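# Move foam block from desk onto recessed shelf section

## Task

Pick up the small foam block lying on the desk and set it down directly on a shelf board (not on top of a carton) of the shelving section at the aisle's far end that is set back deeper than the other sections. The robot must stay upright and level; toppling or ending tilted counts as failure.

## Robot and tools

Robot: a Hello Robot Stretch 4 with one arm. It has an omni-wheel base, a lift that slides up a mast, and an arm that telescopes forward, ending in a wrist (yaw, pitch, roll) and a two-finger gripper. It stands about 1.6 m tall, and no part of the base rim is more than 0.23 m from the base origin. Loose objects may occasionally get nudged by an outside push.

Frames, in metres: the base frame sits on the floor beneath the base centre, with x ahead, y to the left and z up. hand_pose is a point between the open fingertips, given in this frame; the printed value may be inaccurate. The odometry frame is where the base frame was when the scene began. base_odometry is built only from wheel rotation, so slip shows up as travel. Its heading is in rad, left positive, from -3.142 to 3.142.

move runs one action and must always carry blocking: false. It returns after about 0.5 s while motion continues. An action holds base and/or joints, plus optional speeds, pace and contact_limits. The alternative is end_of_arm: "enable_torque" sent by itself, which re-powers any wrist or gripper motor that cut out so it holds its present position. Unknown keys make the call invalid. Other out-of-range values are refused, but joint targets past their range are clipped and the result reports it. A later move only replaces the targets it names; everything else keeps going.

base is a single object holding offsets relative to the pose last reported in a result (or the live pose if a move was still running):
- translate_m: forward positive, -2 to 2 m.
- strafe_m: left positive, -2 to 2 m.
- rotate_rad: counter-clockwise positive, -3.2 to 3.2 rad.
translate_m and strafe_m may be combined to drive a straight diagonal; rotate_rad must be sent alone.

joints is an object of absolute targets by name, with the tolerance for "done" in brackets:
- lift_m: 0 to 1.2 (0.004).
- arm_m: 0 to 0.55 (0.004).
- wrist_yaw_rad: -1.134 to 4.276 (0.02). 0 points ahead, positive turns left, 3.14 is folded back, and above 3.4 it may hit the arm.
- wrist_pitch_rad: -1.117 to 4.259 (0.02). 0 is level, 1.57 points down.
- wrist_roll_rad: -1.117 to 4.259 (0.02). At 0 the fingers are level with each other; positive is clockwise viewed from behind.
- gripper_m: -0.038 to 0.141, the fingertip gap. It may be off by up to 0.015, the same in every scene. At -0.02 or less the fingers press together.
No action runs longer than about 14-15 s; after that it ends as time_out.

pace is "slow", "default", "fast" or "max", and default applies when it is omitted:
- base: 0.1/0.3/0.4/0.6 m/s and 1/2/3/4 rad/s.
- lift: 0.15/0.3/0.4/0.5 m/s.
- arm: 0.1/0.4/0.6/0.7 m/s.
- wrist: 1.82 rad/s at every pace.
When lift_m is above 0.2, a raised lift also caps base speed, down to 0.3 m/s and 1 rad/s at 1.2. speeds sets a per-joint top speed, up to its max-pace value, for lift_m, arm_m and the wrist joints; it does not apply to the gripper.

contact_limits, from 0 (gentlest) to 1, default 0.5, exists for arm_m, lift_m, translate_m, strafe_m and rotate_rad. Send each limit only together with its own command. A base limit persists until the next action that includes base. Even at 0 the arm only halts after roughly 15-40 N. For a light touch, use limit 0 with a target 1-3 mm beyond first contact. When lifting a load, keep the lift_m limit at 0.15 or more for 1 kg and 0.3 or more for 2 kg.

wait takes seconds from 0 to 10 and returns early once all motion has settled. wait(0) shows progress in the line "earlier move". stop brakes all running motions, and braked joints hold, possibly still pressing. It also re-brakes slack wheels; the "stop:" line says whether they hold again. zoom_image takes camera and region [x0, y0, x1, y1] in pixels, from the top-left, at most 504x504, and only works on a camera included in the most recent images. finished_scene takes scene, the current scene number, and cannot be undone; the block must stay in place afterwards without help. cameras can be head_camera (420x560 pinhole), head_left_camera and head_right_camera (420x672 fisheye), wrist_camera (616x392), or "all". Leaving it out or null returns all cameras, [] returns none, and an unknown name invalidates the call.

Results:
- "pictures" gives the order of the images, which may lag the state slightly.
- "move" is done, or the worst status of the action's motions.
- base_status and joint_status show moving, done, off_target (resting short of target, possibly still pushing), stopped, or an uncommanded stop: contact_stop, time_out, limit_stop_at_own_body, limit_stop_at_tilt (lean over 6 degrees; lift, arm and wheels go slack and ignore commands), or torque_fault.
- After an uncommanded stop, a refusal, or a stop blocking the request, later move, wait and finished_scene calls in that reply are skipped.
- on_its_own reports unrequested behaviour, such as slack joints ("held at" is the target, not the reading).
- lidar_m gives 12 distances in m from the base origin, in 30-degree sectors: 1st straight ahead, then counter-clockwise (4th left, 7th behind, 10th right). "-" means nothing seen or closer than 0.25 m. It covers heights from about 0.15 m up to the robot's height.
- wrist_depth_mm is a 7x7 grid of median depths, 100-2000 mm. "-" means too far, too close (under about 200 mm), hidden or featureless.
- base_tilt in degrees, forward and right positive, with a fixed error up to about 3.
- turned_by_wheels and turned_by_imu: if their totals over one move differ by more than about 0.1 rad, the base slipped or hit something.
- motor_effort in %, with peak in brackets; wheel effort is positive when turning right. servo_current in mA.

Gripping: close to more than 0.015 below the object's width; about 0.06 below resists tugs. Squeezing pulls the object toward the wrist. A gripper_m reading or "done" does not confirm a grasp; look for a rise in the gripper's servo_current.

Avoid the following:
- Self-collision with the gripper above the base when lift_m is under about 0.2 (0.45 when pointing down).
- Combining tilt-up with roll, or a yaw+pitch sum under about -1.1.
- Tilting or rolling while the wrist is folded back.
- lift_m targets below 0.02 or above 1.18 at max pace.
- Driving, turning or stopping with more than 1 kg held and arm_m above 0.2.
- Hard pushes, drops, slams, and releasing the block while it is still moving.

Each tool is called after ">>>" by a JSON object that holds its "name" and its "arguments", one argument or row to a line.

## Session

>>> {"name": "move", "arguments": {

}}

Scene clock: 0.00 s.
base_odometry: x=+0.000 y=+0.000 heading=+0.000
turned_by_wheels: +0.000
turned_by_imu: +0.000
base_tilt: forward=+0.4 right=+1.5
lidar_m: 1.23 1.23 1.41 2.40 1.42 1.83 2.96 2.95 1.60 1.35 1.35 1.48
base_status: not commanded
joint_positions: lift_m=+0.140 arm_m=+0.002 wrist_yaw_rad=+3.046 wrist_pitch_rad=+0.002 wrist_roll_rad=+0.000 gripper_m=+0.056
joint_status: not commanded
measured_speeds: all 0
motor_effort: lift_m=+20 arm_m=-4 wheel_0=+0 wheel_1=+0 wheel_2=+0
servo_current: wrist_yaw_rad=33 wrist_pitch_rad=33 wrist_roll_rad=26 gripper_m=46
hand_pose: x=-0.1056 y=+0.1144 z=+0.3181 quat_wxyz=(+0.048, -0.001, +0.000, +0.999) (m; base frame)
wrist_depth_mm: 136 139 - - - - - / 114 140 - - - - - / 123 150 - - - - - / 137 192 - - - - - / - - - - - 1921 - / 1118 1138 196 1008 1078 1205 1205 / 798 723 831 152 759 866 854
pictures: head_camera, head_left_camera, head_right_camera, wrist_camera

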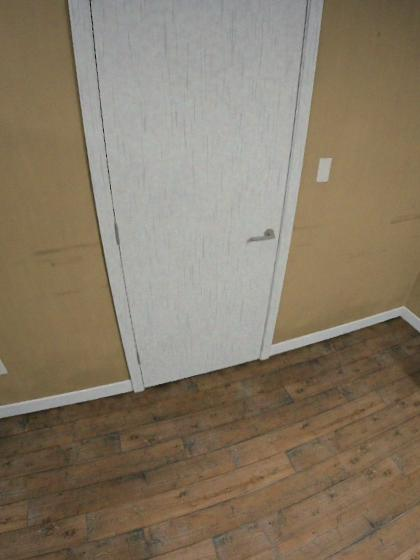

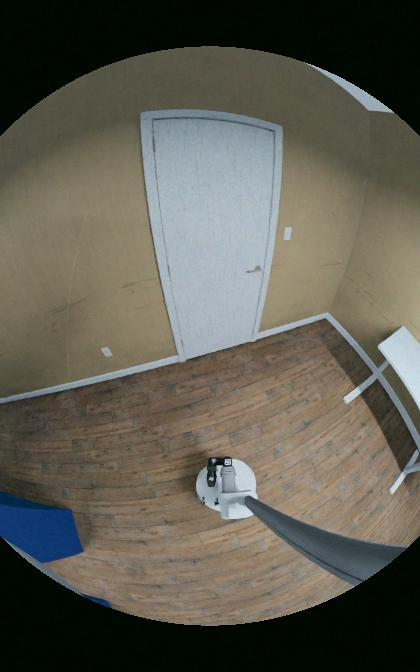

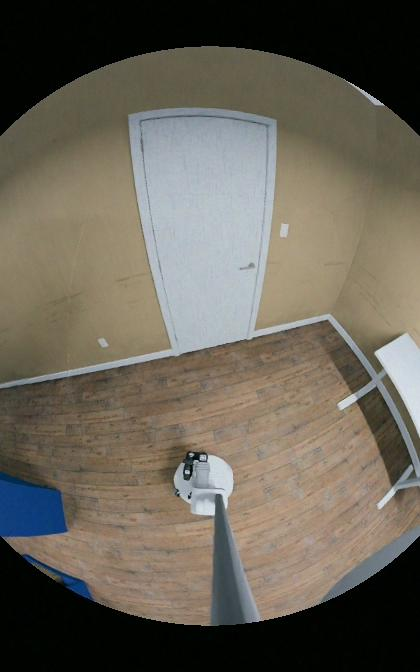

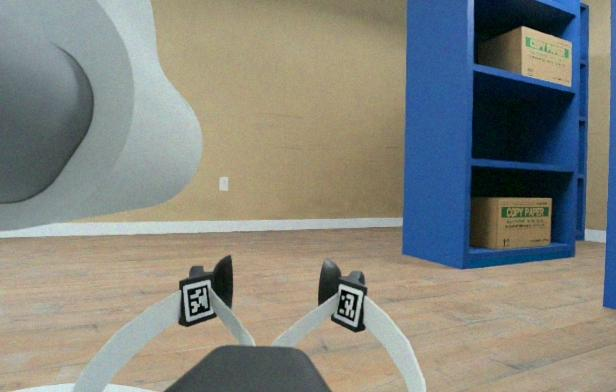

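>>> {"name": "move", "arguments": {
  "base": {"rotate_rad": -1.57},
  "blocking": false,
  "cameras": []
}}

>>> {"name": "wait", "arguments": {
  "seconds": 4
}}

Scene clock: 3.90 s.
move: moving
base_odometry: x=+0.000 y=+0.000 heading=-0.261
turned_by_wheels: -0.261
turned_by_imu: -0.258
base_tilt: forward=+0.4 right=+1.4
lidar_m: 1.31 1.22 1.30 1.75 1.42 1.50 2.01 2.94 3.04 1.42 1.32 1.91
base_status: rotate_rad moving
joint_positions: lift_m=+0.140 arm_m=+0.002 wrist_yaw_rad=+3.046 wrist_pitch_rad=+0.002 wrist_roll_rad=+0.000 gripper_m=+0.056
joint_status: not commanded
measured_speeds: translate_m=+0.001 strafe_m=-0.001 rotate_rad=-0.990 lift_m=+0.000 arm_m=+0.000 wrist_yaw_rad=+0.000 wrist_pitch_rad=+0.000 wrist_roll_rad=+0.000
motor_effort: lift_m=+20(20) arm_m=-4(4) wheel_0=+6(7) wheel_1=+7(7) wheel_2=+7(8)
servo_current: wrist_yaw_rad=39(46) wrist_pitch_rad=39(52) wrist_roll_rad=26(33) gripper_m=39(52)
hand_pose: x=-0.1056 y=+0.1144 z=+0.3181 quat_wxyz=(+0.048, -0.001, +0.000, +0.999) (m; base frame)
wrist_depth_mm: 135 140 - - - - - / 113 140 - - - - - / 123 150 - - - - - / 137 192 - - - - - / 1983 - - - - - - / 1118 1138 196 991 1098 1205 1098 / 798 715 831 153 750 866 854
pictures: none
No camera images: "cameras" was empty.

Scene clock: 5.47 s.
earlier move: done
base_odometry: x=+0.000 y=+0.000 heading=-1.570
turned_by_wheels: -1.309
turned_by_imu: -1.293
base_tilt: forward=+0.2 right=+1.4
lidar_m: 1.33 1.34 1.46 1.25 1.24 1.46 2.48 1.41 1.84 2.96 2.93 1.56
base_status: done
joint_positions: lift_m=+0.140 arm_m=+0.002 wrist_yaw_rad=+3.046 wrist_pitch_rad=+0.002 wrist_roll_rad=+0.000 gripper_m=+0.056
joint_status: not commanded
measured_speeds: all 0
motor_effort: lift_m=+20(20) arm_m=-4(4) wheel_0=+3(7) wheel_1=+0(9) wheel_2=+1(8)
servo_current: wrist_yaw_rad=39(46) wrist_pitch_rad=33(52) wrist_roll_rad=26(33) gripper_m=39(52)
hand_pose: x=-0.1056 y=+0.1144 z=+0.3181 quat_wxyz=(+0.048, -0.001, +0.000, +0.999) (m; base frame)
wrist_depth_mm: 136 140 - - - - - / 115 140 - - - - - / 121 153 - - - - - / 138 205 - - - - - / - - - - 1983 - - / 1098 1118 196 1008 1098 1182 1078 / 798 715 831 152 750 854 854
wait: 1.57 of 4 s (the move ended)
pictures: head_camera, head_left_camera, head_right_camera, wrist_camera

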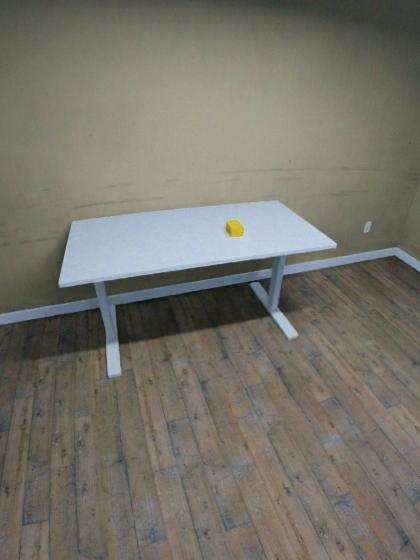

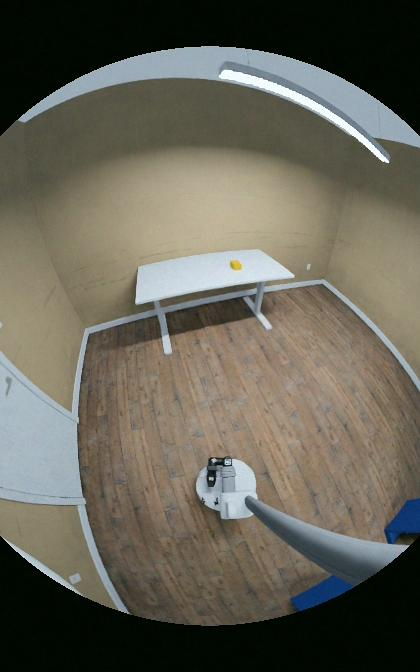

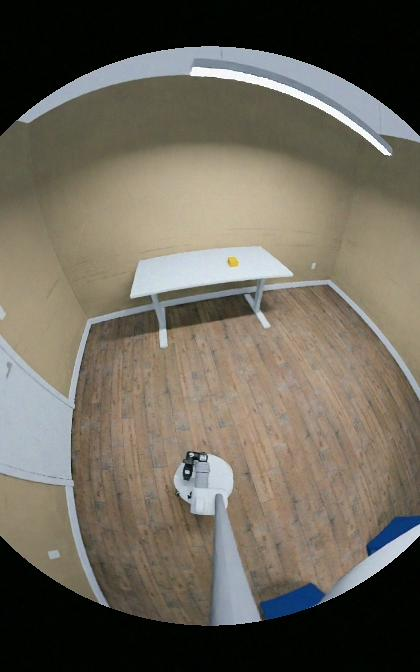

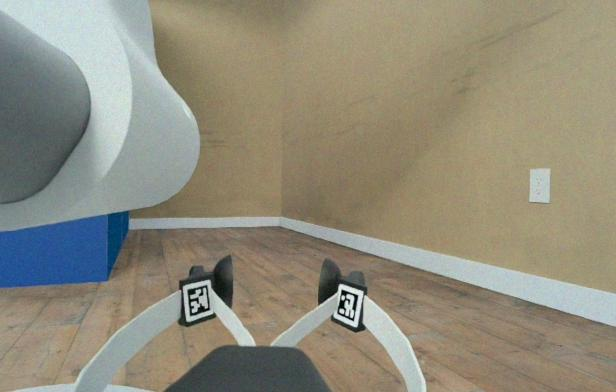

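>>> {"name": "move", "arguments": {
  "base": {"translate_m": 0.75, "strafe_m": -0.2},
  "joints": {"lift_m": 1.05, "wrist_yaw_rad": 0, "wrist_pitch_rad": 0.9, "gripper_m": 0.13},
  "blocking": false,
  "cameras": []
}}

>>> {"name": "zoom_image", "arguments": {
  "camera": "head_camera",
  "region": [180, 190, 300, 290]
}}

>>> {"name": "wait", "arguments": {
  "seconds": 6
}}

Scene clock: 30.40 s.
move: limit_stop_at_own_body
base_odometry: x=-0.009 y=-0.032 heading=-1.569
turned_by_wheels: +0.000
turned_by_imu: -0.001
base_tilt: forward=+0.4 right=+1.5
lidar_m: 1.29 1.32 1.48 1.26 1.23 1.46 2.52 1.47 1.85 2.94 2.92 1.55
base_status: translate_m moving; strafe_m moving
joint_positions: lift_m=+0.156 arm_m=+0.002 wrist_yaw_rad=+2.738 wrist_pitch_rad=+0.324 wrist_roll_rad=+0.000 gripper_m=+0.076
joint_status: lift_m limit_stop_at_own_body; wrist_yaw_rad limit_stop_at_own_body; wrist_pitch_rad limit_stop_at_own_body; gripper_m moving
measured_speeds: translate_m=+0.126 strafe_m=-0.034 rotate_rad=+0.003 lift_m=+0.000 arm_m=+0.000 wrist_yaw_rad=+0.008 wrist_pitch_rad=+0.000 wrist_roll_rad=+0.000
on_its_own: wrist_yaw_rad is held at +2.742, not at your +0.000, since a limit_stop_at_own_body; wrist_pitch_rad is held at +0.322, not at your +0.900, since a limit_stop_at_own_body; lift_m is slack since a limit_stop_at_own_body (your +1.050 is given up); arm_m is slack since a limit_stop_at_own_body
motor_effort: lift_m=+21(26) arm_m=-3(4) wheel_0=+7(8) wheel_1=+6(6) wheel_2=-9(9)
servo_current: wrist_yaw_rad=46(104) wrist_pitch_rad=46(72) wrist_roll_rad=26(39) gripper_m=98(104)
hand_pose: x=-0.0440 y=+0.1877 z=+0.2423 quat_wxyz=(+0.198, -0.158, +0.032, +0.967) (m; base frame)
wrist_depth_mm: - - - - - - - / - - - - - - - / 1808 1808 1921 1708 - - - / 1042 1060 1078 1118 1138 1060 1008 / 750 759 768 778 788 798 809 / 240 242 214 597 197 609 615 / 201 184 200 - 469 492 512
pictures: none
No camera images: "cameras" was empty.

Scaled by 4.200 from the camera's 420x560 image, which has a finer 1200x1600 frame.

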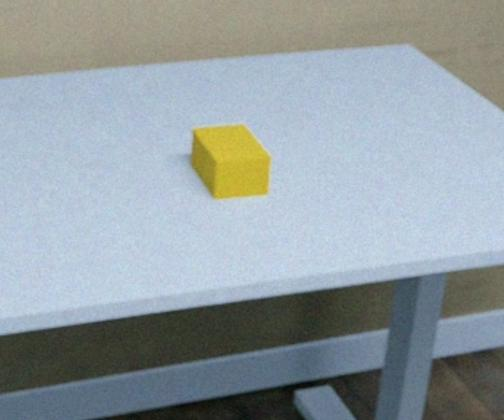

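not run: a stop that you did not command came earlier in this reply.

>>> {"name": "move", "arguments": {
  "joints": {"lift_m": 1.05, "wrist_pitch_rad": 0.0},
  "blocking": false,
  "cameras": []
}}

>>> {"name": "wait", "arguments": {
  "seconds": 5
}}

>>> {"name": "move", "arguments": {
  "joints": {"wrist_pitch_rad": 0.9, "wrist_yaw_rad": 0.0},
  "blocking": false,
  "cameras": []
}}

>>> {"name": "wait", "arguments": {
  "seconds": 4
}}

Scene clock: 36.07 s.
earlier move: limit_stop_at_own_body
move: moving
base_odometry: x=-0.199 y=-0.750 heading=-1.569
turned_by_wheels: +0.000
turned_by_imu: -0.002
base_tilt: forward=+0.5 right=+1.3
lidar_m: 0.66 0.68 0.80 1.64 1.67 1.95 2.09 2.09 2.36 2.54 2.54 0.78
base_status: done
joint_positions: lift_m=+0.195 arm_m=+0.002 wrist_yaw_rad=+2.739 wrist_pitch_rad=+0.007 wrist_roll_rad=+0.000 gripper_m=+0.130
joint_status: lift_m earlier limit_stop_at_own_body (moved +0.016 of +0.910); lift_m moving; wrist_yaw_rad limit_stop_at_own_body (moved -0.307 of -3.046); wrist_pitch_rad earlier limit_stop_at_own_body (moved +0.322 of +0.898); wrist_pitch_rad moving; the others done
measured_speeds: translate_m=+0.000 strafe_m=+0.000 rotate_rad=+0.000 lift_m=+0.148 arm_m=+0.000 wrist_yaw_rad=+0.000 wrist_pitch_rad=-0.033 wrist_roll_rad=+0.000
on_its_own: wrist_yaw_rad is held at +2.742, not at your +0.000, since a limit_stop_at_own_body; arm_m is slack since a limit_stop_at_own_body
motor_effort: lift_m=+25(27) arm_m=-3(3) wheel_0=+3(3) wheel_1=+2(3) wheel_2=+1(1)
servo_current: wrist_yaw_rad=33(46) wrist_pitch_rad=59(124) wrist_roll_rad=26(33) gripper_m=46(52)
hand_pose: x=-0.0579 y=+0.1934 z=+0.3710 quat_wxyz=(+0.200, -0.003, +0.001, +0.980) (m; base frame)
wrist_depth_mm: - - - - - - - / - - - - - - - / 250 - - - - - - / - - - - - - - / 1921 - - - - - - / 1229 204 1078 1430 202 1308 1205 / 854 798 931 - 946 891 946
pictures: none
No camera images: "cameras" was empty.

Scene clock: 39.83 s.
earlier move: done
base_odometry: x=-0.199 y=-0.750 heading=-1.569
turned_by_wheels: +0.000
turned_by_imu: -0.001
base_tilt: forward=+0.3 right=+1.5
lidar_m: 0.65 0.68 0.80 1.62 1.65 1.93 2.09 2.09 2.39 2.53 2.54 0.80
base_status: done
joint_positions: lift_m=+1.050 arm_m=+0.002 wrist_yaw_rad=+2.739 wrist_pitch_rad=+0.006 wrist_roll_rad=+0.000 gripper_m=+0.130
joint_status: wrist_yaw_rad limit_stop_at_own_body (moved -0.307 of -3.046); the others done
measured_speeds: all 0
on_its_own: wrist_yaw_rad is held at +2.742, not at your +0.000, since a limit_stop_at_own_body; arm_m is slack since a limit_stop_at_own_body
motor_effort: lift_m=+24(28) arm_m=-3(4) wheel_0=+3(3) wheel_1=+3(3) wheel_2=+0(1)
servo_current: wrist_yaw_rad=33(46) wrist_pitch_rad=46(124) wrist_roll_rad=26(39) gripper_m=46(52)
hand_pose: x=-0.0580 y=+0.1934 z=+1.2260 quat_wxyz=(+0.200, -0.003, +0.001, +0.980) (m; base frame)
wrist_depth_mm: - - - - - - - / - - - - - - - / 248 - - - - - - / - - - - - 1756 - / - - - - - - - / - - - - 202 - - / - - - - - - -
wait: 3.77 of 5 s (the move ended)
pictures: head_camera, head_left_camera, head_right_camera, wrist_camera
camera_calibration:
wrist_camera: T_world_to_cam=[[0.434742, 0.899492, 0.0437528, -0.225105], [0.043284, 0.0276575, -0.99868, 1.27459], [-0.899514, 0.436062, -0.0269097, 0.126172], [0, 0, 0, 1]] pos_world=[0.156187, 0.112209, 1.28616]

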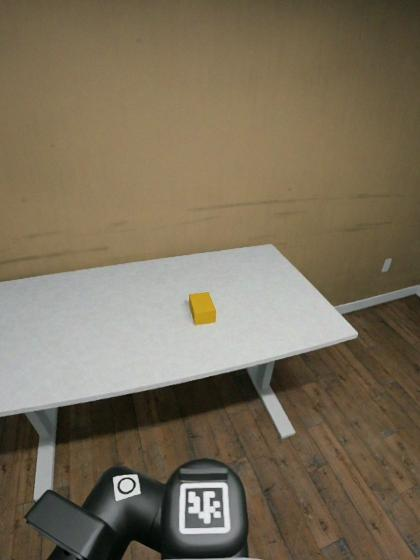

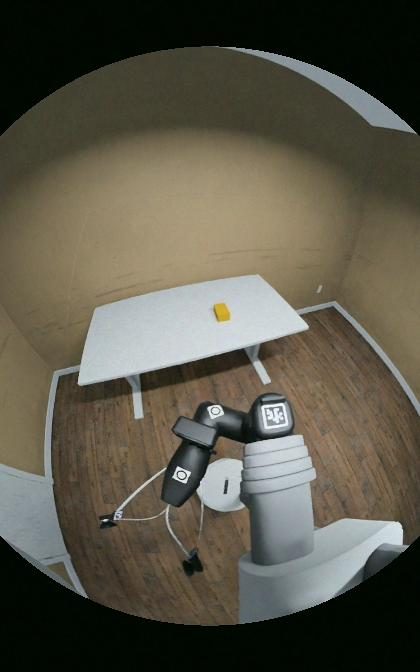

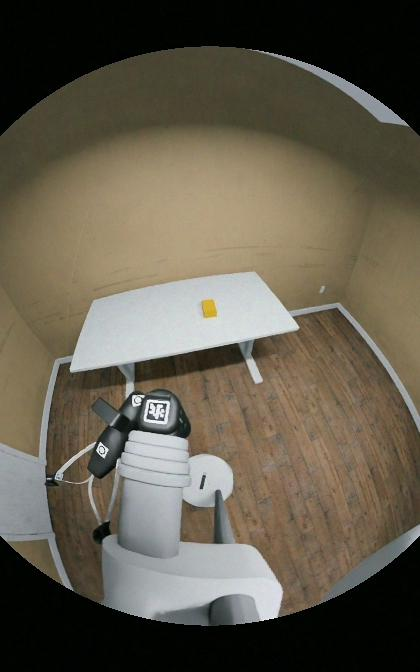

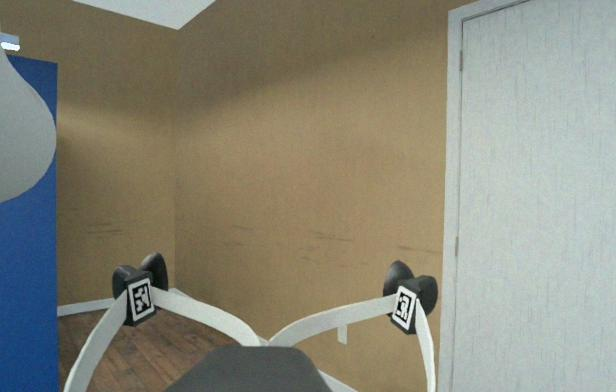

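Scene clock: 40.33 s.
move: moving
base_odometry: x=-0.199 y=-0.750 heading=-1.569
turned_by_wheels: +0.000
turned_by_imu: +0.000
base_tilt: forward=+0.4 right=+1.3
lidar_m: 0.66 0.68 0.80 1.63 1.65 1.91 2.08 2.09 2.38 2.54 2.53 0.80
base_status: not commanded
joint_positions: lift_m=+1.050 arm_m=+0.002 wrist_yaw_rad=+2.142 wrist_pitch_rad=+0.611 wrist_roll_rad=+0.000 gripper_m=+0.130
joint_status: wrist_yaw_rad moving; wrist_pitch_rad moving
measured_speeds: translate_m=+0.000 strafe_m=+0.000 rotate_rad=+0.000 lift_m=+0.000 arm_m=+0.000 wrist_yaw_rad=-1.813 wrist_pitch_rad=+1.815 wrist_roll_rad=+0.000
on_its_own: arm_m is slack since a limit_stop_at_own_body
motor_effort: lift_m=+24(24) arm_m=-3(3) wheel_0=+3(3) wheel_1=+2(3) wheel_2=+1(1)
servo_current: wrist_yaw_rad=98(104) wrist_pitch_rad=52(98) wrist_roll_rad=26(33) gripper_m=39(52)
hand_pose: x=+0.1190 y=+0.2459 z=+1.0622 quat_wxyz=(+0.457, -0.264, +0.144, +0.837) (m; base frame)
wrist_depth_mm: - - - - - - - / - - - - - - - / - - - - - - - / - - - - - - - / 1863 1863 1863 1863 1921 1921 1756 / 1499 206 1499 1661 202 1618 1618 / 1308 1308 1366 - 1397 1366 1397
pictures: none
No camera images: "cameras" was empty.

Scene clock: 41.97 s.
earlier move: done
base_odometry: x=-0.199 y=-0.750 heading=-1.569
turned_by_wheels: +0.000
turned_by_imu: +0.000
base_tilt: forward=+0.4 right=+1.4
lidar_m: 0.66 0.68 0.80 1.62 1.65 1.94 2.07 2.06 2.40 2.53 2.55 0.80
base_status: not commanded
joint_positions: lift_m=+1.050 arm_m=+0.002 wrist_yaw_rad=+0.003 wrist_pitch_rad=+0.899 wrist_roll_rad=+0.000 gripper_m=+0.130
joint_status: all done
measured_speeds: all 0
on_its_own: arm_m is slack since a limit_stop_at_own_body
motor_effort: lift_m=+24(24) arm_m=-4(4) wheel_0=+3(3) wheel_1=+3(3) wheel_2=+0(1)
servo_current: wrist_yaw_rad=39(130) wrist_pitch_rad=39(98) wrist_roll_rad=26(33) gripper_m=52(52)
hand_pose: x=+0.3529 y=-0.0868 z=+1.0020 quat_wxyz=(+0.901, -0.001, +0.435, +0.002) (m; base frame)
wrist_depth_mm: - - - - - - - / - - - - - - - / - - 1661 1708 1756 1863 1808 / 1537 1499 1576 1537 1537 1576 1618 / 1366 1366 1366 1397 1430 1430 1430 / 1229 204 1205 1281 202 1281 1308 / 1118 1118 1160 - 1182 1160 1182
wait: 1.63 of 4 s (the move ended)
pictures: head_camera, head_left_camera, head_right_camera, wrist_camera
camera_calibration:
wrist_camera: T_world_to_cam=[[0.00752781, -0.997879, 0.0646644, -0.176821], [-0.795936, -0.045125, -0.603696, 0.934918], [0.605334, -0.0469242, -0.794587, 0.808151], [0, 0, 0, 1]] pos_world=[0.256264, -0.0963358, 1.21799]

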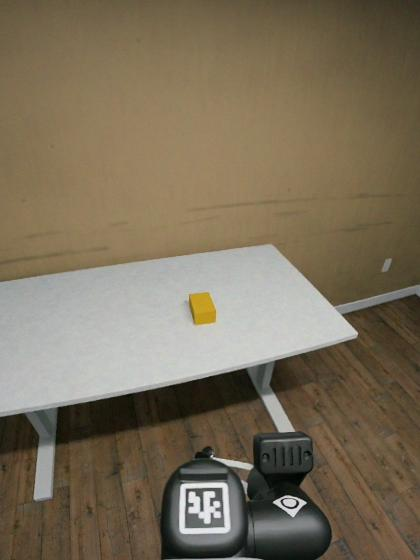

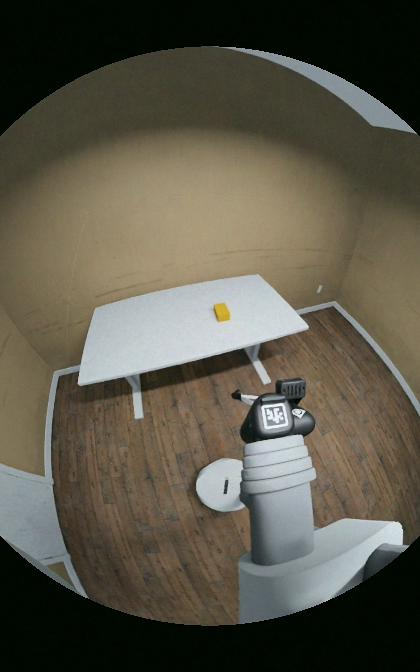

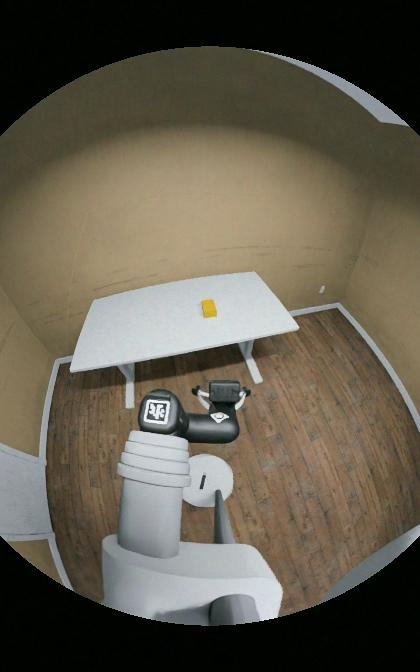

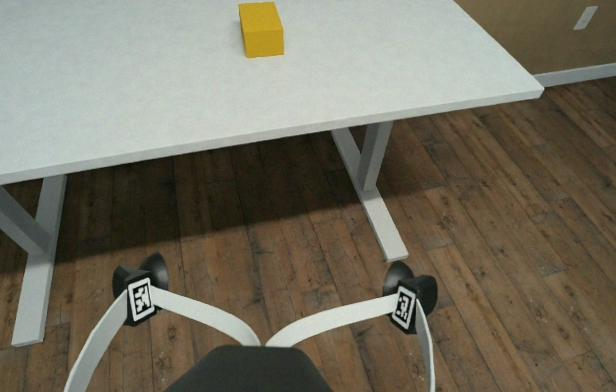

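>>> {"name": "move", "arguments": {
  "base": {"rotate_rad": 0.24},
  "blocking": false,
  "cameras": []
}}

>>> {"name": "wait", "arguments": {
  "seconds": 3,
  "cameras": []
}}

>>> {"name": "move", "arguments": {
  "base": {"translate_m": 0.13, "strafe_m": -0.19},
  "joints": {"arm_m": 0.25},
  "blocking": false,
  "cameras": []
}}

>>> {"name": "wait", "arguments": {
  "seconds": 4
}}

Scene clock: 62.37 s.
move: moving
base_odometry: x=-0.199 y=-0.750 heading=-1.396
turned_by_wheels: +0.174
turned_by_imu: +0.171
base_tilt: forward=+0.3 right=+1.4
lidar_m: 0.66 0.71 0.93 1.63 1.69 2.13 2.07 2.23 2.71 2.53 2.43 0.72
base_status: rotate_rad moving
joint_positions: lift_m=+1.050 arm_m=+0.002 wrist_yaw_rad=+0.003 wrist_pitch_rad=+0.899 wrist_roll_rad=+0.000 gripper_m=+0.130
joint_status: not commanded
measured_speeds: translate_m=+0.002 strafe_m=+0.000 rotate_rad=+0.454 lift_m=+0.000 arm_m=+0.000 wrist_yaw_rad=+0.000 wrist_pitch_rad=+0.000 wrist_roll_rad=+0.000
on_its_own: arm_m is slack since a limit_stop_at_own_body
motor_effort: lift_m=+24(24) arm_m=-3(3) wheel_0=-4(6) wheel_1=-3(6) wheel_2=-3(6)
servo_current: wrist_yaw_rad=33(46) wrist_pitch_rad=46(46) wrist_roll_rad=33(33) gripper_m=46(52)
hand_pose: x=+0.3529 y=-0.0868 z=+1.0020 quat_wxyz=(+0.901, -0.001, +0.435, +0.002) (m; base frame)
wrist_depth_mm: - - - - - - - / - - - - - - - / - - - 1661 - 1756 1863 / 1464 1537 1537 1537 1576 1576 1618 / 1336 1366 1366 1397 1430 1430 1430 / 1182 206 1205 1281 202 1308 1308 / 1118 1118 1160 - 1182 1182 1182
pictures: none
No camera images: "cameras" was empty.

Scene clock: 62.97 s.
earlier move: done
base_odometry: x=-0.199 y=-0.750 heading=-1.330
turned_by_wheels: +0.066
turned_by_imu: +0.065
base_tilt: forward=+0.4 right=+1.4
lidar_m: 0.68 0.70 0.98 1.60 1.70 2.29 2.07 2.22 2.66 2.55 1.01 0.71
base_status: done
joint_positions: lift_m=+1.050 arm_m=+0.002 wrist_yaw_rad=+0.003 wrist_pitch_rad=+0.899 wrist_roll_rad=+0.000 gripper_m=+0.130
joint_status: not commanded
measured_speeds: all 0
on_its_own: arm_m is slack since a limit_stop_at_own_body
motor_effort: lift_m=+24(24) arm_m=-3(4) wheel_0=-4(6) wheel_1=-2(6) wheel_2=-2(6)
servo_current: wrist_yaw_rad=46(46) wrist_pitch_rad=46(52) wrist_roll_rad=20(33) gripper_m=33(52)
hand_pose: x=+0.3529 y=-0.0868 z=+1.0020 quat_wxyz=(+0.901, -0.001, +0.435, +0.002) (m; base frame)
wrist_depth_mm: - - - - - - - / - - - - - - - / - - - - - - - / 1537 1499 1537 1537 1576 1576 1576 / 1366 1366 1366 1397 1397 1430 1430 / 1229 206 1205 1255 202 1281 1308 / 1118 1118 1138 - 1182 1182 1182
wait: 0.60 of 3 s (the move ended)
pictures: none
No camera images: "cameras" was empty.

Scene clock: 63.47 s.
move: moving
base_odometry: x=-0.221 y=-0.774 heading=-1.330
turned_by_wheels: +0.000
turned_by_imu: +0.000
base_tilt: forward=+0.3 right=+1.3
lidar_m: 0.65 0.67 0.95 1.64 1.76 2.35 2.12 2.25 2.65 2.50 1.01 0.70
base_status: translate_m moving; strafe_m moving
joint_positions: lift_m=+1.050 arm_m=+0.055 wrist_yaw_rad=+0.003 wrist_pitch_rad=+0.899 wrist_roll_rad=+0.000 gripper_m=+0.130
joint_status: arm_m moving
measured_speeds: translate_m=+0.071 strafe_m=-0.102 rotate_rad=+0.001 lift_m=+0.000 arm_m=+0.199 wrist_yaw_rad=+0.000 wrist_pitch_rad=+0.000 wrist_roll_rad=+0.000
motor_effort: lift_m=+24(24) arm_m=+4(8) wheel_0=+9(10) wheel_1=-5(6) wheel_2=-8(8)
servo_current: wrist_yaw_rad=39(39) wrist_pitch_rad=33(52) wrist_roll_rad=33(33) gripper_m=39(52)
hand_pose: x=+0.4051 y=-0.0868 z=+1.0020 quat_wxyz=(+0.901, -0.001, +0.435, +0.001) (m; base frame)
wrist_depth_mm: - - - - - - - / - - - - - - - / - - - - - - - / 1499 1464 1537 1537 1537 1576 1661 / 1336 1366 1366 1397 1397 1430 1430 / 1205 195 1205 1281 202 1281 1281 / 1138 1118 1160 - 1160 1160 1205
pictures: none
No camera images: "cameras" was empty.

Scene clock: 65.17 s.
earlier move: done
base_odometry: x=-0.352 y=-0.922 heading=-1.330
turned_by_wheels: +0.000
turned_by_imu: +0.000
base_tilt: forward=+0.3 right=+1.4
lidar_m: 0.54 0.58 0.80 1.81 1.91 2.53 2.23 2.29 2.47 2.34 2.03 0.59
base_status: done
joint_positions: lift_m=+1.050 arm_m=+0.250 wrist_yaw_rad=+0.003 wrist_pitch_rad=+0.899 wrist_roll_rad=+0.000 gripper_m=+0.130
joint_status: all done
measured_speeds: all 0
motor_effort: lift_m=+23(24) arm_m=+6(9) wheel_0=+1(10) wheel_1=+0(8) wheel_2=-1(8)
servo_current: wrist_yaw_rad=33(46) wrist_pitch_rad=39(59) wrist_roll_rad=33(33) gripper_m=46(59)
hand_pose: x=+0.6004 y=-0.0868 z=+1.0021 quat_wxyz=(+0.901, -0.001, +0.435, +0.001) (m; base frame)
wrist_depth_mm: - - - - - - - / - - - - - - - / - - - 530 - - - / - - - 508 - - - / - - - - - - - / - 187 171 - 196 - - / - - - - - - -
wait: 1.70 of 4 s (the move ended)
pictures: head_camera, head_left_camera, head_right_camera, wrist_camera
camera_calibration:
wrist_camera: T_world_to_cam=[[0.00731367, -0.997883, 0.0646174, -0.178526], [-0.796027, -0.0449195, -0.603592, 1.13191], [0.605217, -0.0470227, -0.794671, 0.658562], [0, 0, 0, 1]] pos_world=[0.503765, -0.0963355, 1.21809]

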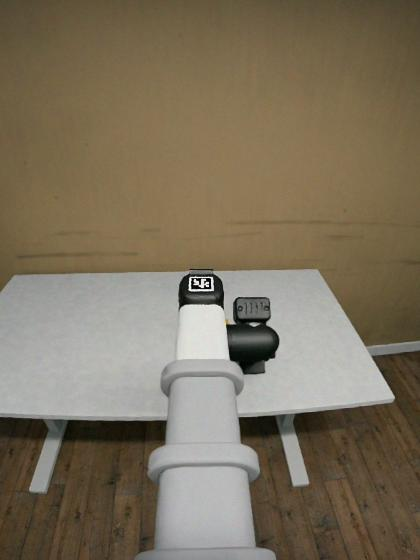

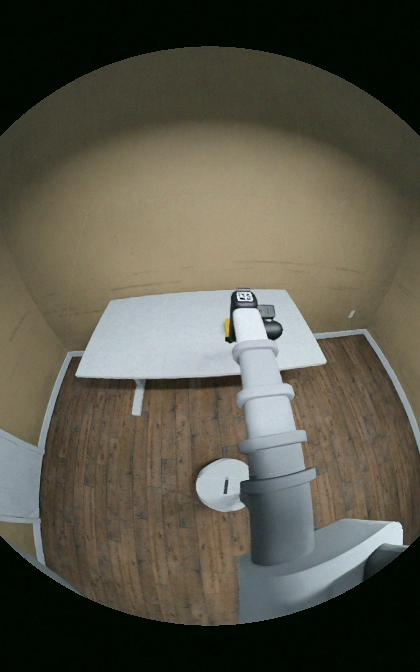

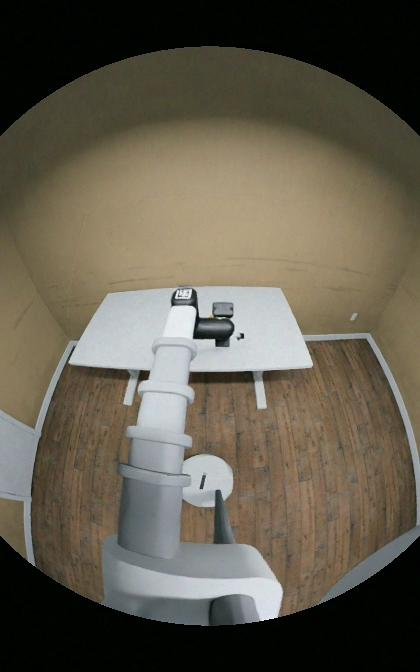

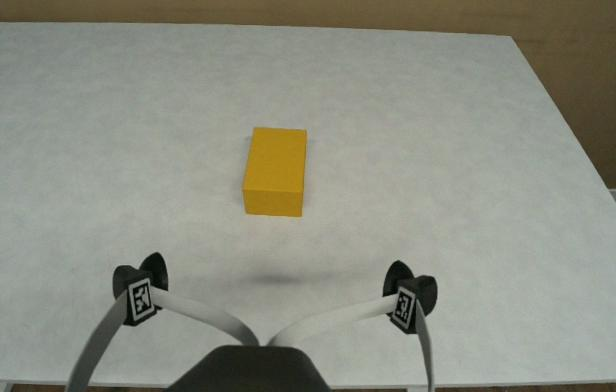

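>>> {"name": "move", "arguments": {
  "base": {"strafe_m": 0.012},
  "joints": {"arm_m": 0.485, "lift_m": 0.95},
  "blocking": false,
  "cameras": []
}}

>>> {"name": "wait", "arguments": {
  "seconds": 3,
  "cameras": ["wrist_camera", "head_left_camera"]
}}

Scene clock: 80.07 s.
move: moving
base_odometry: x=-0.341 y=-0.919 heading=-1.330
turned_by_wheels: +0.000
turned_by_imu: -0.001
base_tilt: forward=+0.4 right=+1.5
lidar_m: 0.55 0.58 0.81 1.80 1.88 2.53 2.22 2.27 2.51 2.36 2.14 0.60
base_status: strafe_m moving
joint_positions: lift_m=+1.011 arm_m=+0.302 wrist_yaw_rad=+0.003 wrist_pitch_rad=+0.899 wrist_roll_rad=+0.000 gripper_m=+0.130
joint_status: lift_m moving; arm_m moving
measured_speeds: translate_m=+0.000 strafe_m=+0.000 rotate_rad=+0.000 lift_m=-0.149 arm_m=+0.198 wrist_yaw_rad=+0.000 wrist_pitch_rad=+0.000 wrist_roll_rad=+0.000
motor_effort: lift_m=+13(23) arm_m=+6(9) wheel_0=-4(8) wheel_1=+2(9) wheel_2=-1(1)
servo_current: wrist_yaw_rad=39(46) wrist_pitch_rad=39(52) wrist_roll_rad=26(33) gripper_m=46(46)
hand_pose: x=+0.6529 y=-0.0869 z=+0.9636 quat_wxyz=(+0.901, -0.001, +0.435, +0.001) (m; base frame)
wrist_depth_mm: - - - - - - - / - - - - - - - / - - - 488 - - - / - - 452 452 - - - / - - - - - - - / - 188 171 - 195 - - / - - - - - - -
pictures: none
No camera images: "cameras" was empty.

Scene clock: 81.37 s.
earlier move: done
base_odometry: x=-0.341 y=-0.919 heading=-1.330
turned_by_wheels: +0.000
turned_by_imu: +0.000
base_tilt: forward=+0.3 right=+1.5
lidar_m: 0.55 0.58 0.80 1.81 1.88 2.53 2.24 2.29 2.49 2.36 2.16 0.56
base_status: done
joint_positions: lift_m=+0.950 arm_m=+0.485 wrist_yaw_rad=+0.003 wrist_pitch_rad=+0.899 wrist_roll_rad=+0.000 gripper_m=+0.130
joint_status: all done
measured_speeds: all 0
motor_effort: lift_m=+14(23) arm_m=+6(9) wheel_0=-3(8) wheel_1=+2(9) wheel_2=+0(1)
servo_current: wrist_yaw_rad=26(46) wrist_pitch_rad=39(59) wrist_roll_rad=26(33) gripper_m=46(52)
hand_pose: x=+0.8354 y=-0.0869 z=+0.9029 quat_wxyz=(+0.901, -0.001, +0.435, +0.001) (m; base frame)
wrist_depth_mm: - - - - - - - / - - - - - - - / - - - - - - - / - - - - - - - / - - 322 324 - - - / - 188 291 293 195 - - / - - - - - - -
wait: 1.30 of 3 s (the move ended)
pictures: head_left_camera, wrist_camera
camera_calibration:
wrist_camera: T_world_to_cam=[[0.00717751, -0.997883, 0.0646387, -0.173757], [-0.796032, -0.0448239, -0.603593, 1.25911], [0.605212, -0.0471222, -0.794668, 0.437495], [0, 0, 0, 1]] pos_world=[0.738765, -0.0963352, 1.11889]

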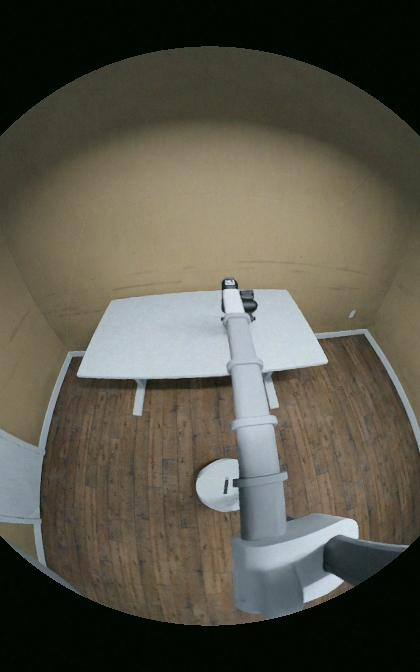

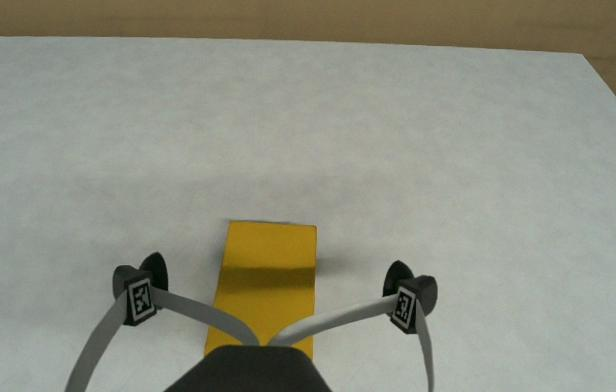

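>>> {"name": "move", "arguments": {
  "joints": {"arm_m": 0.515, "lift_m": 0.862},
  "contact_limits": {"lift_m": 0.2},
  "pace": "slow",
  "blocking": false,
  "cameras": []
}}

>>> {"name": "wait", "arguments": {
  "seconds": 3,
  "cameras": ["wrist_camera", "head_camera"]
}}

Scene clock: 89.93 s.
move: moving
base_odometry: x=-0.341 y=-0.919 heading=-1.330
turned_by_wheels: +0.000
turned_by_imu: -0.001
base_tilt: forward=+0.3 right=+1.3
lidar_m: 0.53 0.58 0.78 1.81 1.90 2.55 2.21 2.29 2.50 2.36 2.13 0.58
base_status: not commanded
joint_positions: lift_m=+0.924 arm_m=+0.498 wrist_yaw_rad=+0.003 wrist_pitch_rad=+0.899 wrist_roll_rad=+0.000 gripper_m=+0.130
joint_status: lift_m moving; arm_m moving
measured_speeds: translate_m=+0.000 strafe_m=+0.000 rotate_rad=+0.000 lift_m=-0.099 arm_m=+0.050 wrist_yaw_rad=+0.000 wrist_pitch_rad=+0.000 wrist_roll_rad=+0.000
motor_effort: lift_m=+12(14) arm_m=+9(9) wheel_0=-3(3) wheel_1=+2(2) wheel_2=+0(0)
servo_current: wrist_yaw_rad=39(46) wrist_pitch_rad=39(52) wrist_roll_rad=26(33) gripper_m=46(52)
contact_limits: lift_m 0.2
hand_pose: x=+0.8485 y=-0.0869 z=+0.8767 quat_wxyz=(+0.901, -0.001, +0.435, +0.001) (m; base frame)
wrist_depth_mm: - - - - - - - / - - - - - - - / - - - - - - - / - - - - - - - / - - 297 298 - - - / - 188 259 271 196 - - / - - 244 - - - -
pictures: none
No camera images: "cameras" was empty.

Scene clock: 91.03 s.
earlier move: done
base_odometry: x=-0.341 y=-0.919 heading=-1.330
turned_by_wheels: +0.000
turned_by_imu: +0.000
base_tilt: forward=+0.4 right=+1.5
lidar_m: 0.54 0.59 0.79 1.81 1.89 2.55 2.21 2.28 2.49 2.36 2.11 0.60
base_status: not commanded
joint_positions: lift_m=+0.862 arm_m=+0.515 wrist_yaw_rad=+0.003 wrist_pitch_rad=+0.899 wrist_roll_rad=+0.000 gripper_m=+0.130
joint_status: all done
measured_speeds: all 0
motor_effort: lift_m=+13(15) arm_m=+7(9) wheel_0=-3(3) wheel_1=+2(2) wheel_2=+0(0)
servo_current: wrist_yaw_rad=33(46) wrist_pitch_rad=39(52) wrist_roll_rad=33(33) gripper_m=46(52)
contact_limits: lift_m 0.2
hand_pose: x=+0.8654 y=-0.0869 z=+0.8149 quat_wxyz=(+0.901, -0.001, +0.435, +0.001) (m; base frame)
wrist_depth_mm: - - - - - - - / - - - - - - - / - - - - - - - / - - 243 244 - - - / - - 222 224 - - - / - 189 199 204 195 - - / - - 186 - - - -
wait: 1.10 of 3 s (the move ended)
pictures: head_camera, wrist_camera
camera_calibration:
wrist_camera: T_world_to_cam=[[0.00717751, -0.997883, 0.0646387, -0.168284], [-0.796032, -0.0448239, -0.603593, 1.22988], [0.605212, -0.0471222, -0.794668, 0.349408], [0, 0, 0, 1]] pos_world=[0.768765, -0.0963352, 1.03089]

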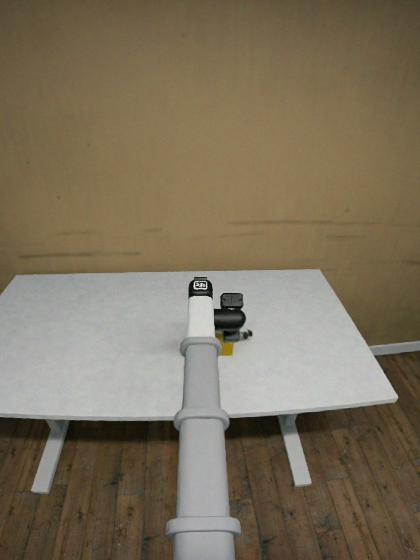

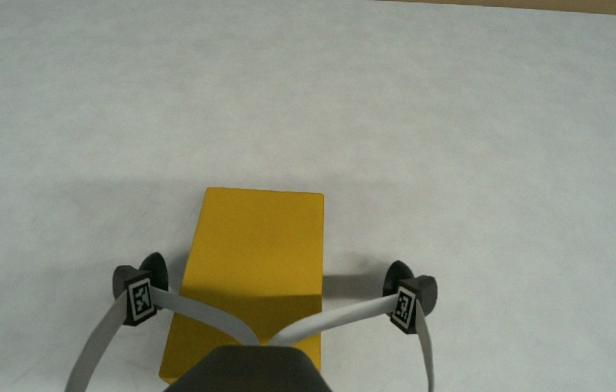

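>>> {"name": "move", "arguments": {
  "base": {"strafe_m": 0.014},
  "pace": "slow",
  "blocking": false,
  "cameras": []
}}

>>> {"name": "wait", "arguments": {
  "seconds": 2,
  "cameras": ["wrist_camera"]
}}

>>> {"name": "move", "arguments": {
  "joints": {"lift_m": 0.852},
  "contact_limits": {"lift_m": 0.1},
  "pace": "slow",
  "blocking": false,
  "cameras": []
}}

>>> {"name": "wait", "arguments": {
  "seconds": 2,
  "cameras": ["wrist_camera"]
}}

>>> {"name": "move", "arguments": {
  "joints": {"gripper_m": 0.035},
  "blocking": false,
  "cameras": []
}}

>>> {"name": "wait", "arguments": {
  "seconds": 3,
  "cameras": ["wrist_camera"]
}}

Scene clock: 101.07 s.
move: moving
base_odometry: x=-0.329 y=-0.916 heading=-1.330
turned_by_wheels: +0.000
turned_by_imu: -0.001
base_tilt: forward=+0.4 right=+1.4
lidar_m: 0.54 0.58 0.81 1.80 1.88 2.50 2.22 2.27 2.50 2.36 0.86 0.55
base_status: strafe_m moving
joint_positions: lift_m=+0.862 arm_m=+0.515 wrist_yaw_rad=+0.003 wrist_pitch_rad=+0.899 wrist_roll_rad=+0.000 gripper_m=+0.130
joint_status: not commanded
measured_speeds: translate_m=+0.000 strafe_m=+0.021 rotate_rad=-0.002 lift_m=+0.000 arm_m=+0.000 wrist_yaw_rad=+0.000 wrist_pitch_rad=+0.000 wrist_roll_rad=+0.000
motor_effort: lift_m=+14(14) arm_m=+7(7) wheel_0=-4(8) wheel_1=+2(7) wheel_2=-1(2)
servo_current: wrist_yaw_rad=39(39) wrist_pitch_rad=46(46) wrist_roll_rad=33(33) gripper_m=39(52)
contact_limits: lift_m 0.2
hand_pose: x=+0.8654 y=-0.0869 z=+0.8149 quat_wxyz=(+0.901, -0.001, +0.435, +0.001) (m; base frame)
wrist_depth_mm: - - - - - - - / - - - - - - - / - - - - - - - / - - - 245 - - - / - - 223 224 - - - / - 188 198 203 195 - - / - - 186 133 - - -
pictures: none
No camera images: "cameras" was empty.

Scene clock: 101.53 s.
earlier move: done
base_odometry: x=-0.327 y=-0.916 heading=-1.330
turned_by_wheels: +0.000
turned_by_imu: +0.000
base_tilt: forward=+0.3 right=+1.3
lidar_m: 0.55 0.58 0.80 1.78 1.88 2.54 2.24 2.29 2.51 2.36 0.86 0.58
base_status: done
joint_positions: lift_m=+0.862 arm_m=+0.515 wrist_yaw_rad=+0.003 wrist_pitch_rad=+0.899 wrist_roll_rad=+0.000 gripper_m=+0.130
joint_status: not commanded
measured_speeds: all 0
motor_effort: lift_m=+14(14) arm_m=+7(7) wheel_0=-4(8) wheel_1=+3(7) wheel_2=+0(2)
servo_current: wrist_yaw_rad=39(39) wrist_pitch_rad=33(52) wrist_roll_rad=26(33) gripper_m=52(52)
contact_limits: lift_m 0.2
hand_pose: x=+0.8654 y=-0.0869 z=+0.8149 quat_wxyz=(+0.901, -0.001, +0.435, +0.001) (m; base frame)
wrist_depth_mm: - - - - - - - / - - - - - - - / - - - - - - - / - - - 245 - - - / - - 223 224 - - - / - 189 199 204 195 - - / - - 187 189 - - -
wait: 0.47 of 2 s (the move ended)
pictures: wrist_camera
camera_calibration:
wrist_camera: T_world_to_cam=[[0.00717751, -0.997883, 0.0646387, -0.168284], [-0.796032, -0.0448239, -0.603593, 1.22988], [0.605212, -0.0471222, -0.794668, 0.349408], [0, 0, 0, 1]] pos_world=[0.768765, -0.0963352, 1.03089]

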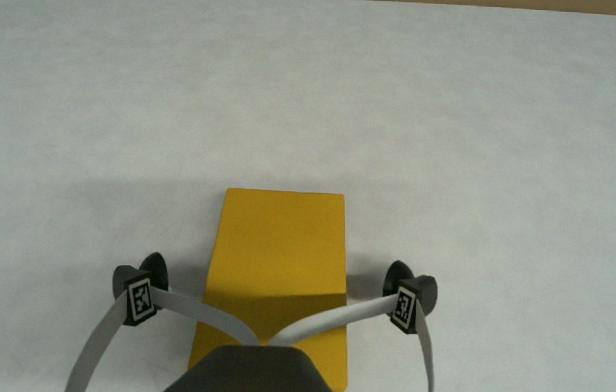

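Scene clock: 102.03 s.
move: moving
base_odometry: x=-0.327 y=-0.916 heading=-1.330
turned_by_wheels: +0.000
turned_by_imu: +0.000
base_tilt: forward=+0.4 right=+1.4
lidar_m: 0.55 0.57 0.82 1.77 1.86 2.50 2.22 2.29 2.49 2.36 0.84 0.59
base_status: not commanded
joint_positions: lift_m=+0.852 arm_m=+0.515 wrist_yaw_rad=+0.003 wrist_pitch_rad=+0.899 wrist_roll_rad=+0.000 gripper_m=+0.130
joint_status: lift_m moving
measured_speeds: all 0
motor_effort: lift_m=+14(14) arm_m=+6(7) wheel_0=-4(4) wheel_1=+3(3) wheel_2=+0(0)
servo_current: wrist_yaw_rad=33(46) wrist_pitch_rad=46(46) wrist_roll_rad=39(39) gripper_m=46(59)
contact_limits: lift_m 0.1
hand_pose: x=+0.8654 y=-0.0869 z=+0.8049 quat_wxyz=(+0.901, -0.001, +0.435, +0.001) (m; base frame)
wrist_depth_mm: - - - - - - - / - - - - - - - / - - - - - - - / - - 231 235 - - - / - - 211 214 - - - / - 188 191 193 195 - - / - - - 180 - - -
pictures: none
No camera images: "cameras" was empty.

Scene clock: 102.27 s.
earlier move: done
base_odometry: x=-0.327 y=-0.916 heading=-1.330
turned_by_wheels: +0.000
turned_by_imu: +0.000
base_tilt: forward=+0.4 right=+1.2
lidar_m: 0.55 0.57 0.79 1.81 1.89 2.54 2.22 2.30 2.52 2.35 0.82 0.59
base_status: not commanded
joint_positions: lift_m=+0.852 arm_m=+0.515 wrist_yaw_rad=+0.003 wrist_pitch_rad=+0.899 wrist_roll_rad=+0.000 gripper_m=+0.130
joint_status: all done
measured_speeds: all 0
motor_effort: lift_m=+13(14) arm_m=+6(7) wheel_0=-4(4) wheel_1=+3(3) wheel_2=+0(0)
servo_current: wrist_yaw_rad=33(46) wrist_pitch_rad=39(46) wrist_roll_rad=26(39) gripper_m=46(59)
contact_limits: lift_m 0.1
hand_pose: x=+0.8654 y=-0.0869 z=+0.8049 quat_wxyz=(+0.901, -0.001, +0.435, +0.001) (m; base frame)
wrist_depth_mm: - - - - - - - / - - - - - - - / - - - - - - - / - - 230 234 - - - / - - 211 213 - - - / - 188 191 193 195 - - / - - - 180 - - -
wait: 0.23 of 2 s (the move ended)
pictures: wrist_camera
camera_calibration:
wrist_camera: T_world_to_cam=[[0.00717751, -0.997883, 0.0646387, -0.167638], [-0.796032, -0.0448239, -0.603593, 1.22384], [0.605212, -0.0471222, -0.794668, 0.341462], [0, 0, 0, 1]] pos_world=[0.768765, -0.0963352, 1.02089]

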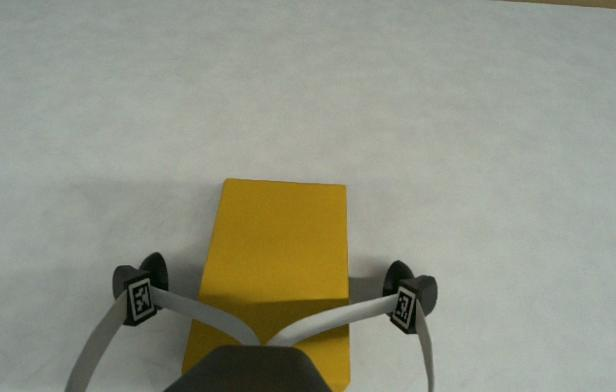

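Scene clock: 102.77 s.
move: moving
base_odometry: x=-0.327 y=-0.916 heading=-1.330
turned_by_wheels: +0.000
turned_by_imu: +0.000
base_tilt: forward=+0.3 right=+1.2
lidar_m: 0.53 0.58 0.78 1.78 1.88 2.51 2.24 2.29 2.50 2.36 0.85 0.58
base_status: not commanded
joint_positions: lift_m=+0.852 arm_m=+0.515 wrist_yaw_rad=+0.003 wrist_pitch_rad=+0.899 wrist_roll_rad=+0.000 gripper_m=+0.116
joint_status: gripper_m moving
measured_speeds: all 0
motor_effort: lift_m=+13(14) arm_m=+7(7) wheel_0=-4(4) wheel_1=+3(3) wheel_2=+0(0)
servo_current: wrist_yaw_rad=33(39) wrist_pitch_rad=33(52) wrist_roll_rad=26(33) gripper_m=98(98)
contact_limits: lift_m 0.1
hand_pose: x=+0.8654 y=-0.0869 z=+0.8049 quat_wxyz=(+0.901, -0.001, +0.435, +0.001) (m; base frame)
wrist_depth_mm: - - - - - - - / - - - - - - - / - - - - - - - / - - 230 234 - - - / - - 212 213 - - - / - 186 191 193 192 - - / - - - 180 - - -
pictures: none
No camera images: "cameras" was empty.

Scene clock: 104.13 s.
earlier move: done
base_odometry: x=-0.327 y=-0.916 heading=-1.330
turned_by_wheels: +0.000
turned_by_imu: +0.000
base_tilt: forward=+0.2 right=+1.3
lidar_m: 0.55 0.58 0.82 1.80 1.89 2.52 2.22 2.30 2.50 2.35 0.85 0.59
base_status: not commanded
joint_positions: lift_m=+0.852 arm_m=+0.515 wrist_yaw_rad=+0.003 wrist_pitch_rad=+0.899 wrist_roll_rad=+0.000 gripper_m=+0.036
joint_status: all done
measured_speeds: all 0
motor_effort: lift_m=+13(14) arm_m=+6(7) wheel_0=-4(4) wheel_1=+2(3) wheel_2=+0(0)
servo_current: wrist_yaw_rad=33(46) wrist_pitch_rad=46(52) wrist_roll_rad=26(33) gripper_m=104(202)
contact_limits: lift_m 0.1
hand_pose: x=+0.8654 y=-0.0869 z=+0.8049 quat_wxyz=(+0.901, -0.001, +0.435, +0.001) (m; base frame)
wrist_depth_mm: - - - - - - - / - - - - - - - / - - - - - - - / - - 220 218 - - - / - - 198 200 - - - / - 171 179 181 185 - - / - - 163 166 - - -
wait: 1.37 of 3 s (the move ended)
pictures: wrist_camera
camera_calibration:
wrist_camera: T_world_to_cam=[[0.00717751, -0.997883, 0.0646387, -0.167638], [-0.796032, -0.0448239, -0.603593, 1.22384], [0.605212, -0.0471222, -0.794668, 0.341462], [0, 0, 0, 1]] pos_world=[0.768765, -0.0963352, 1.02089]

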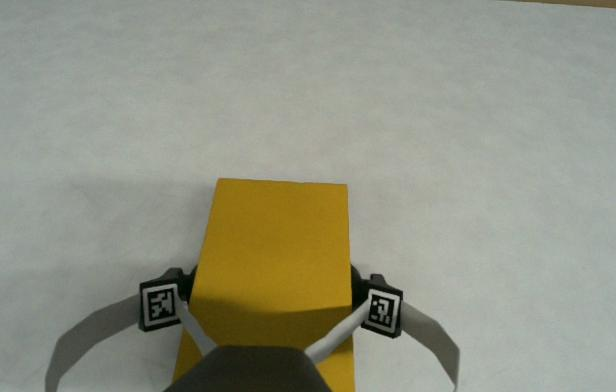

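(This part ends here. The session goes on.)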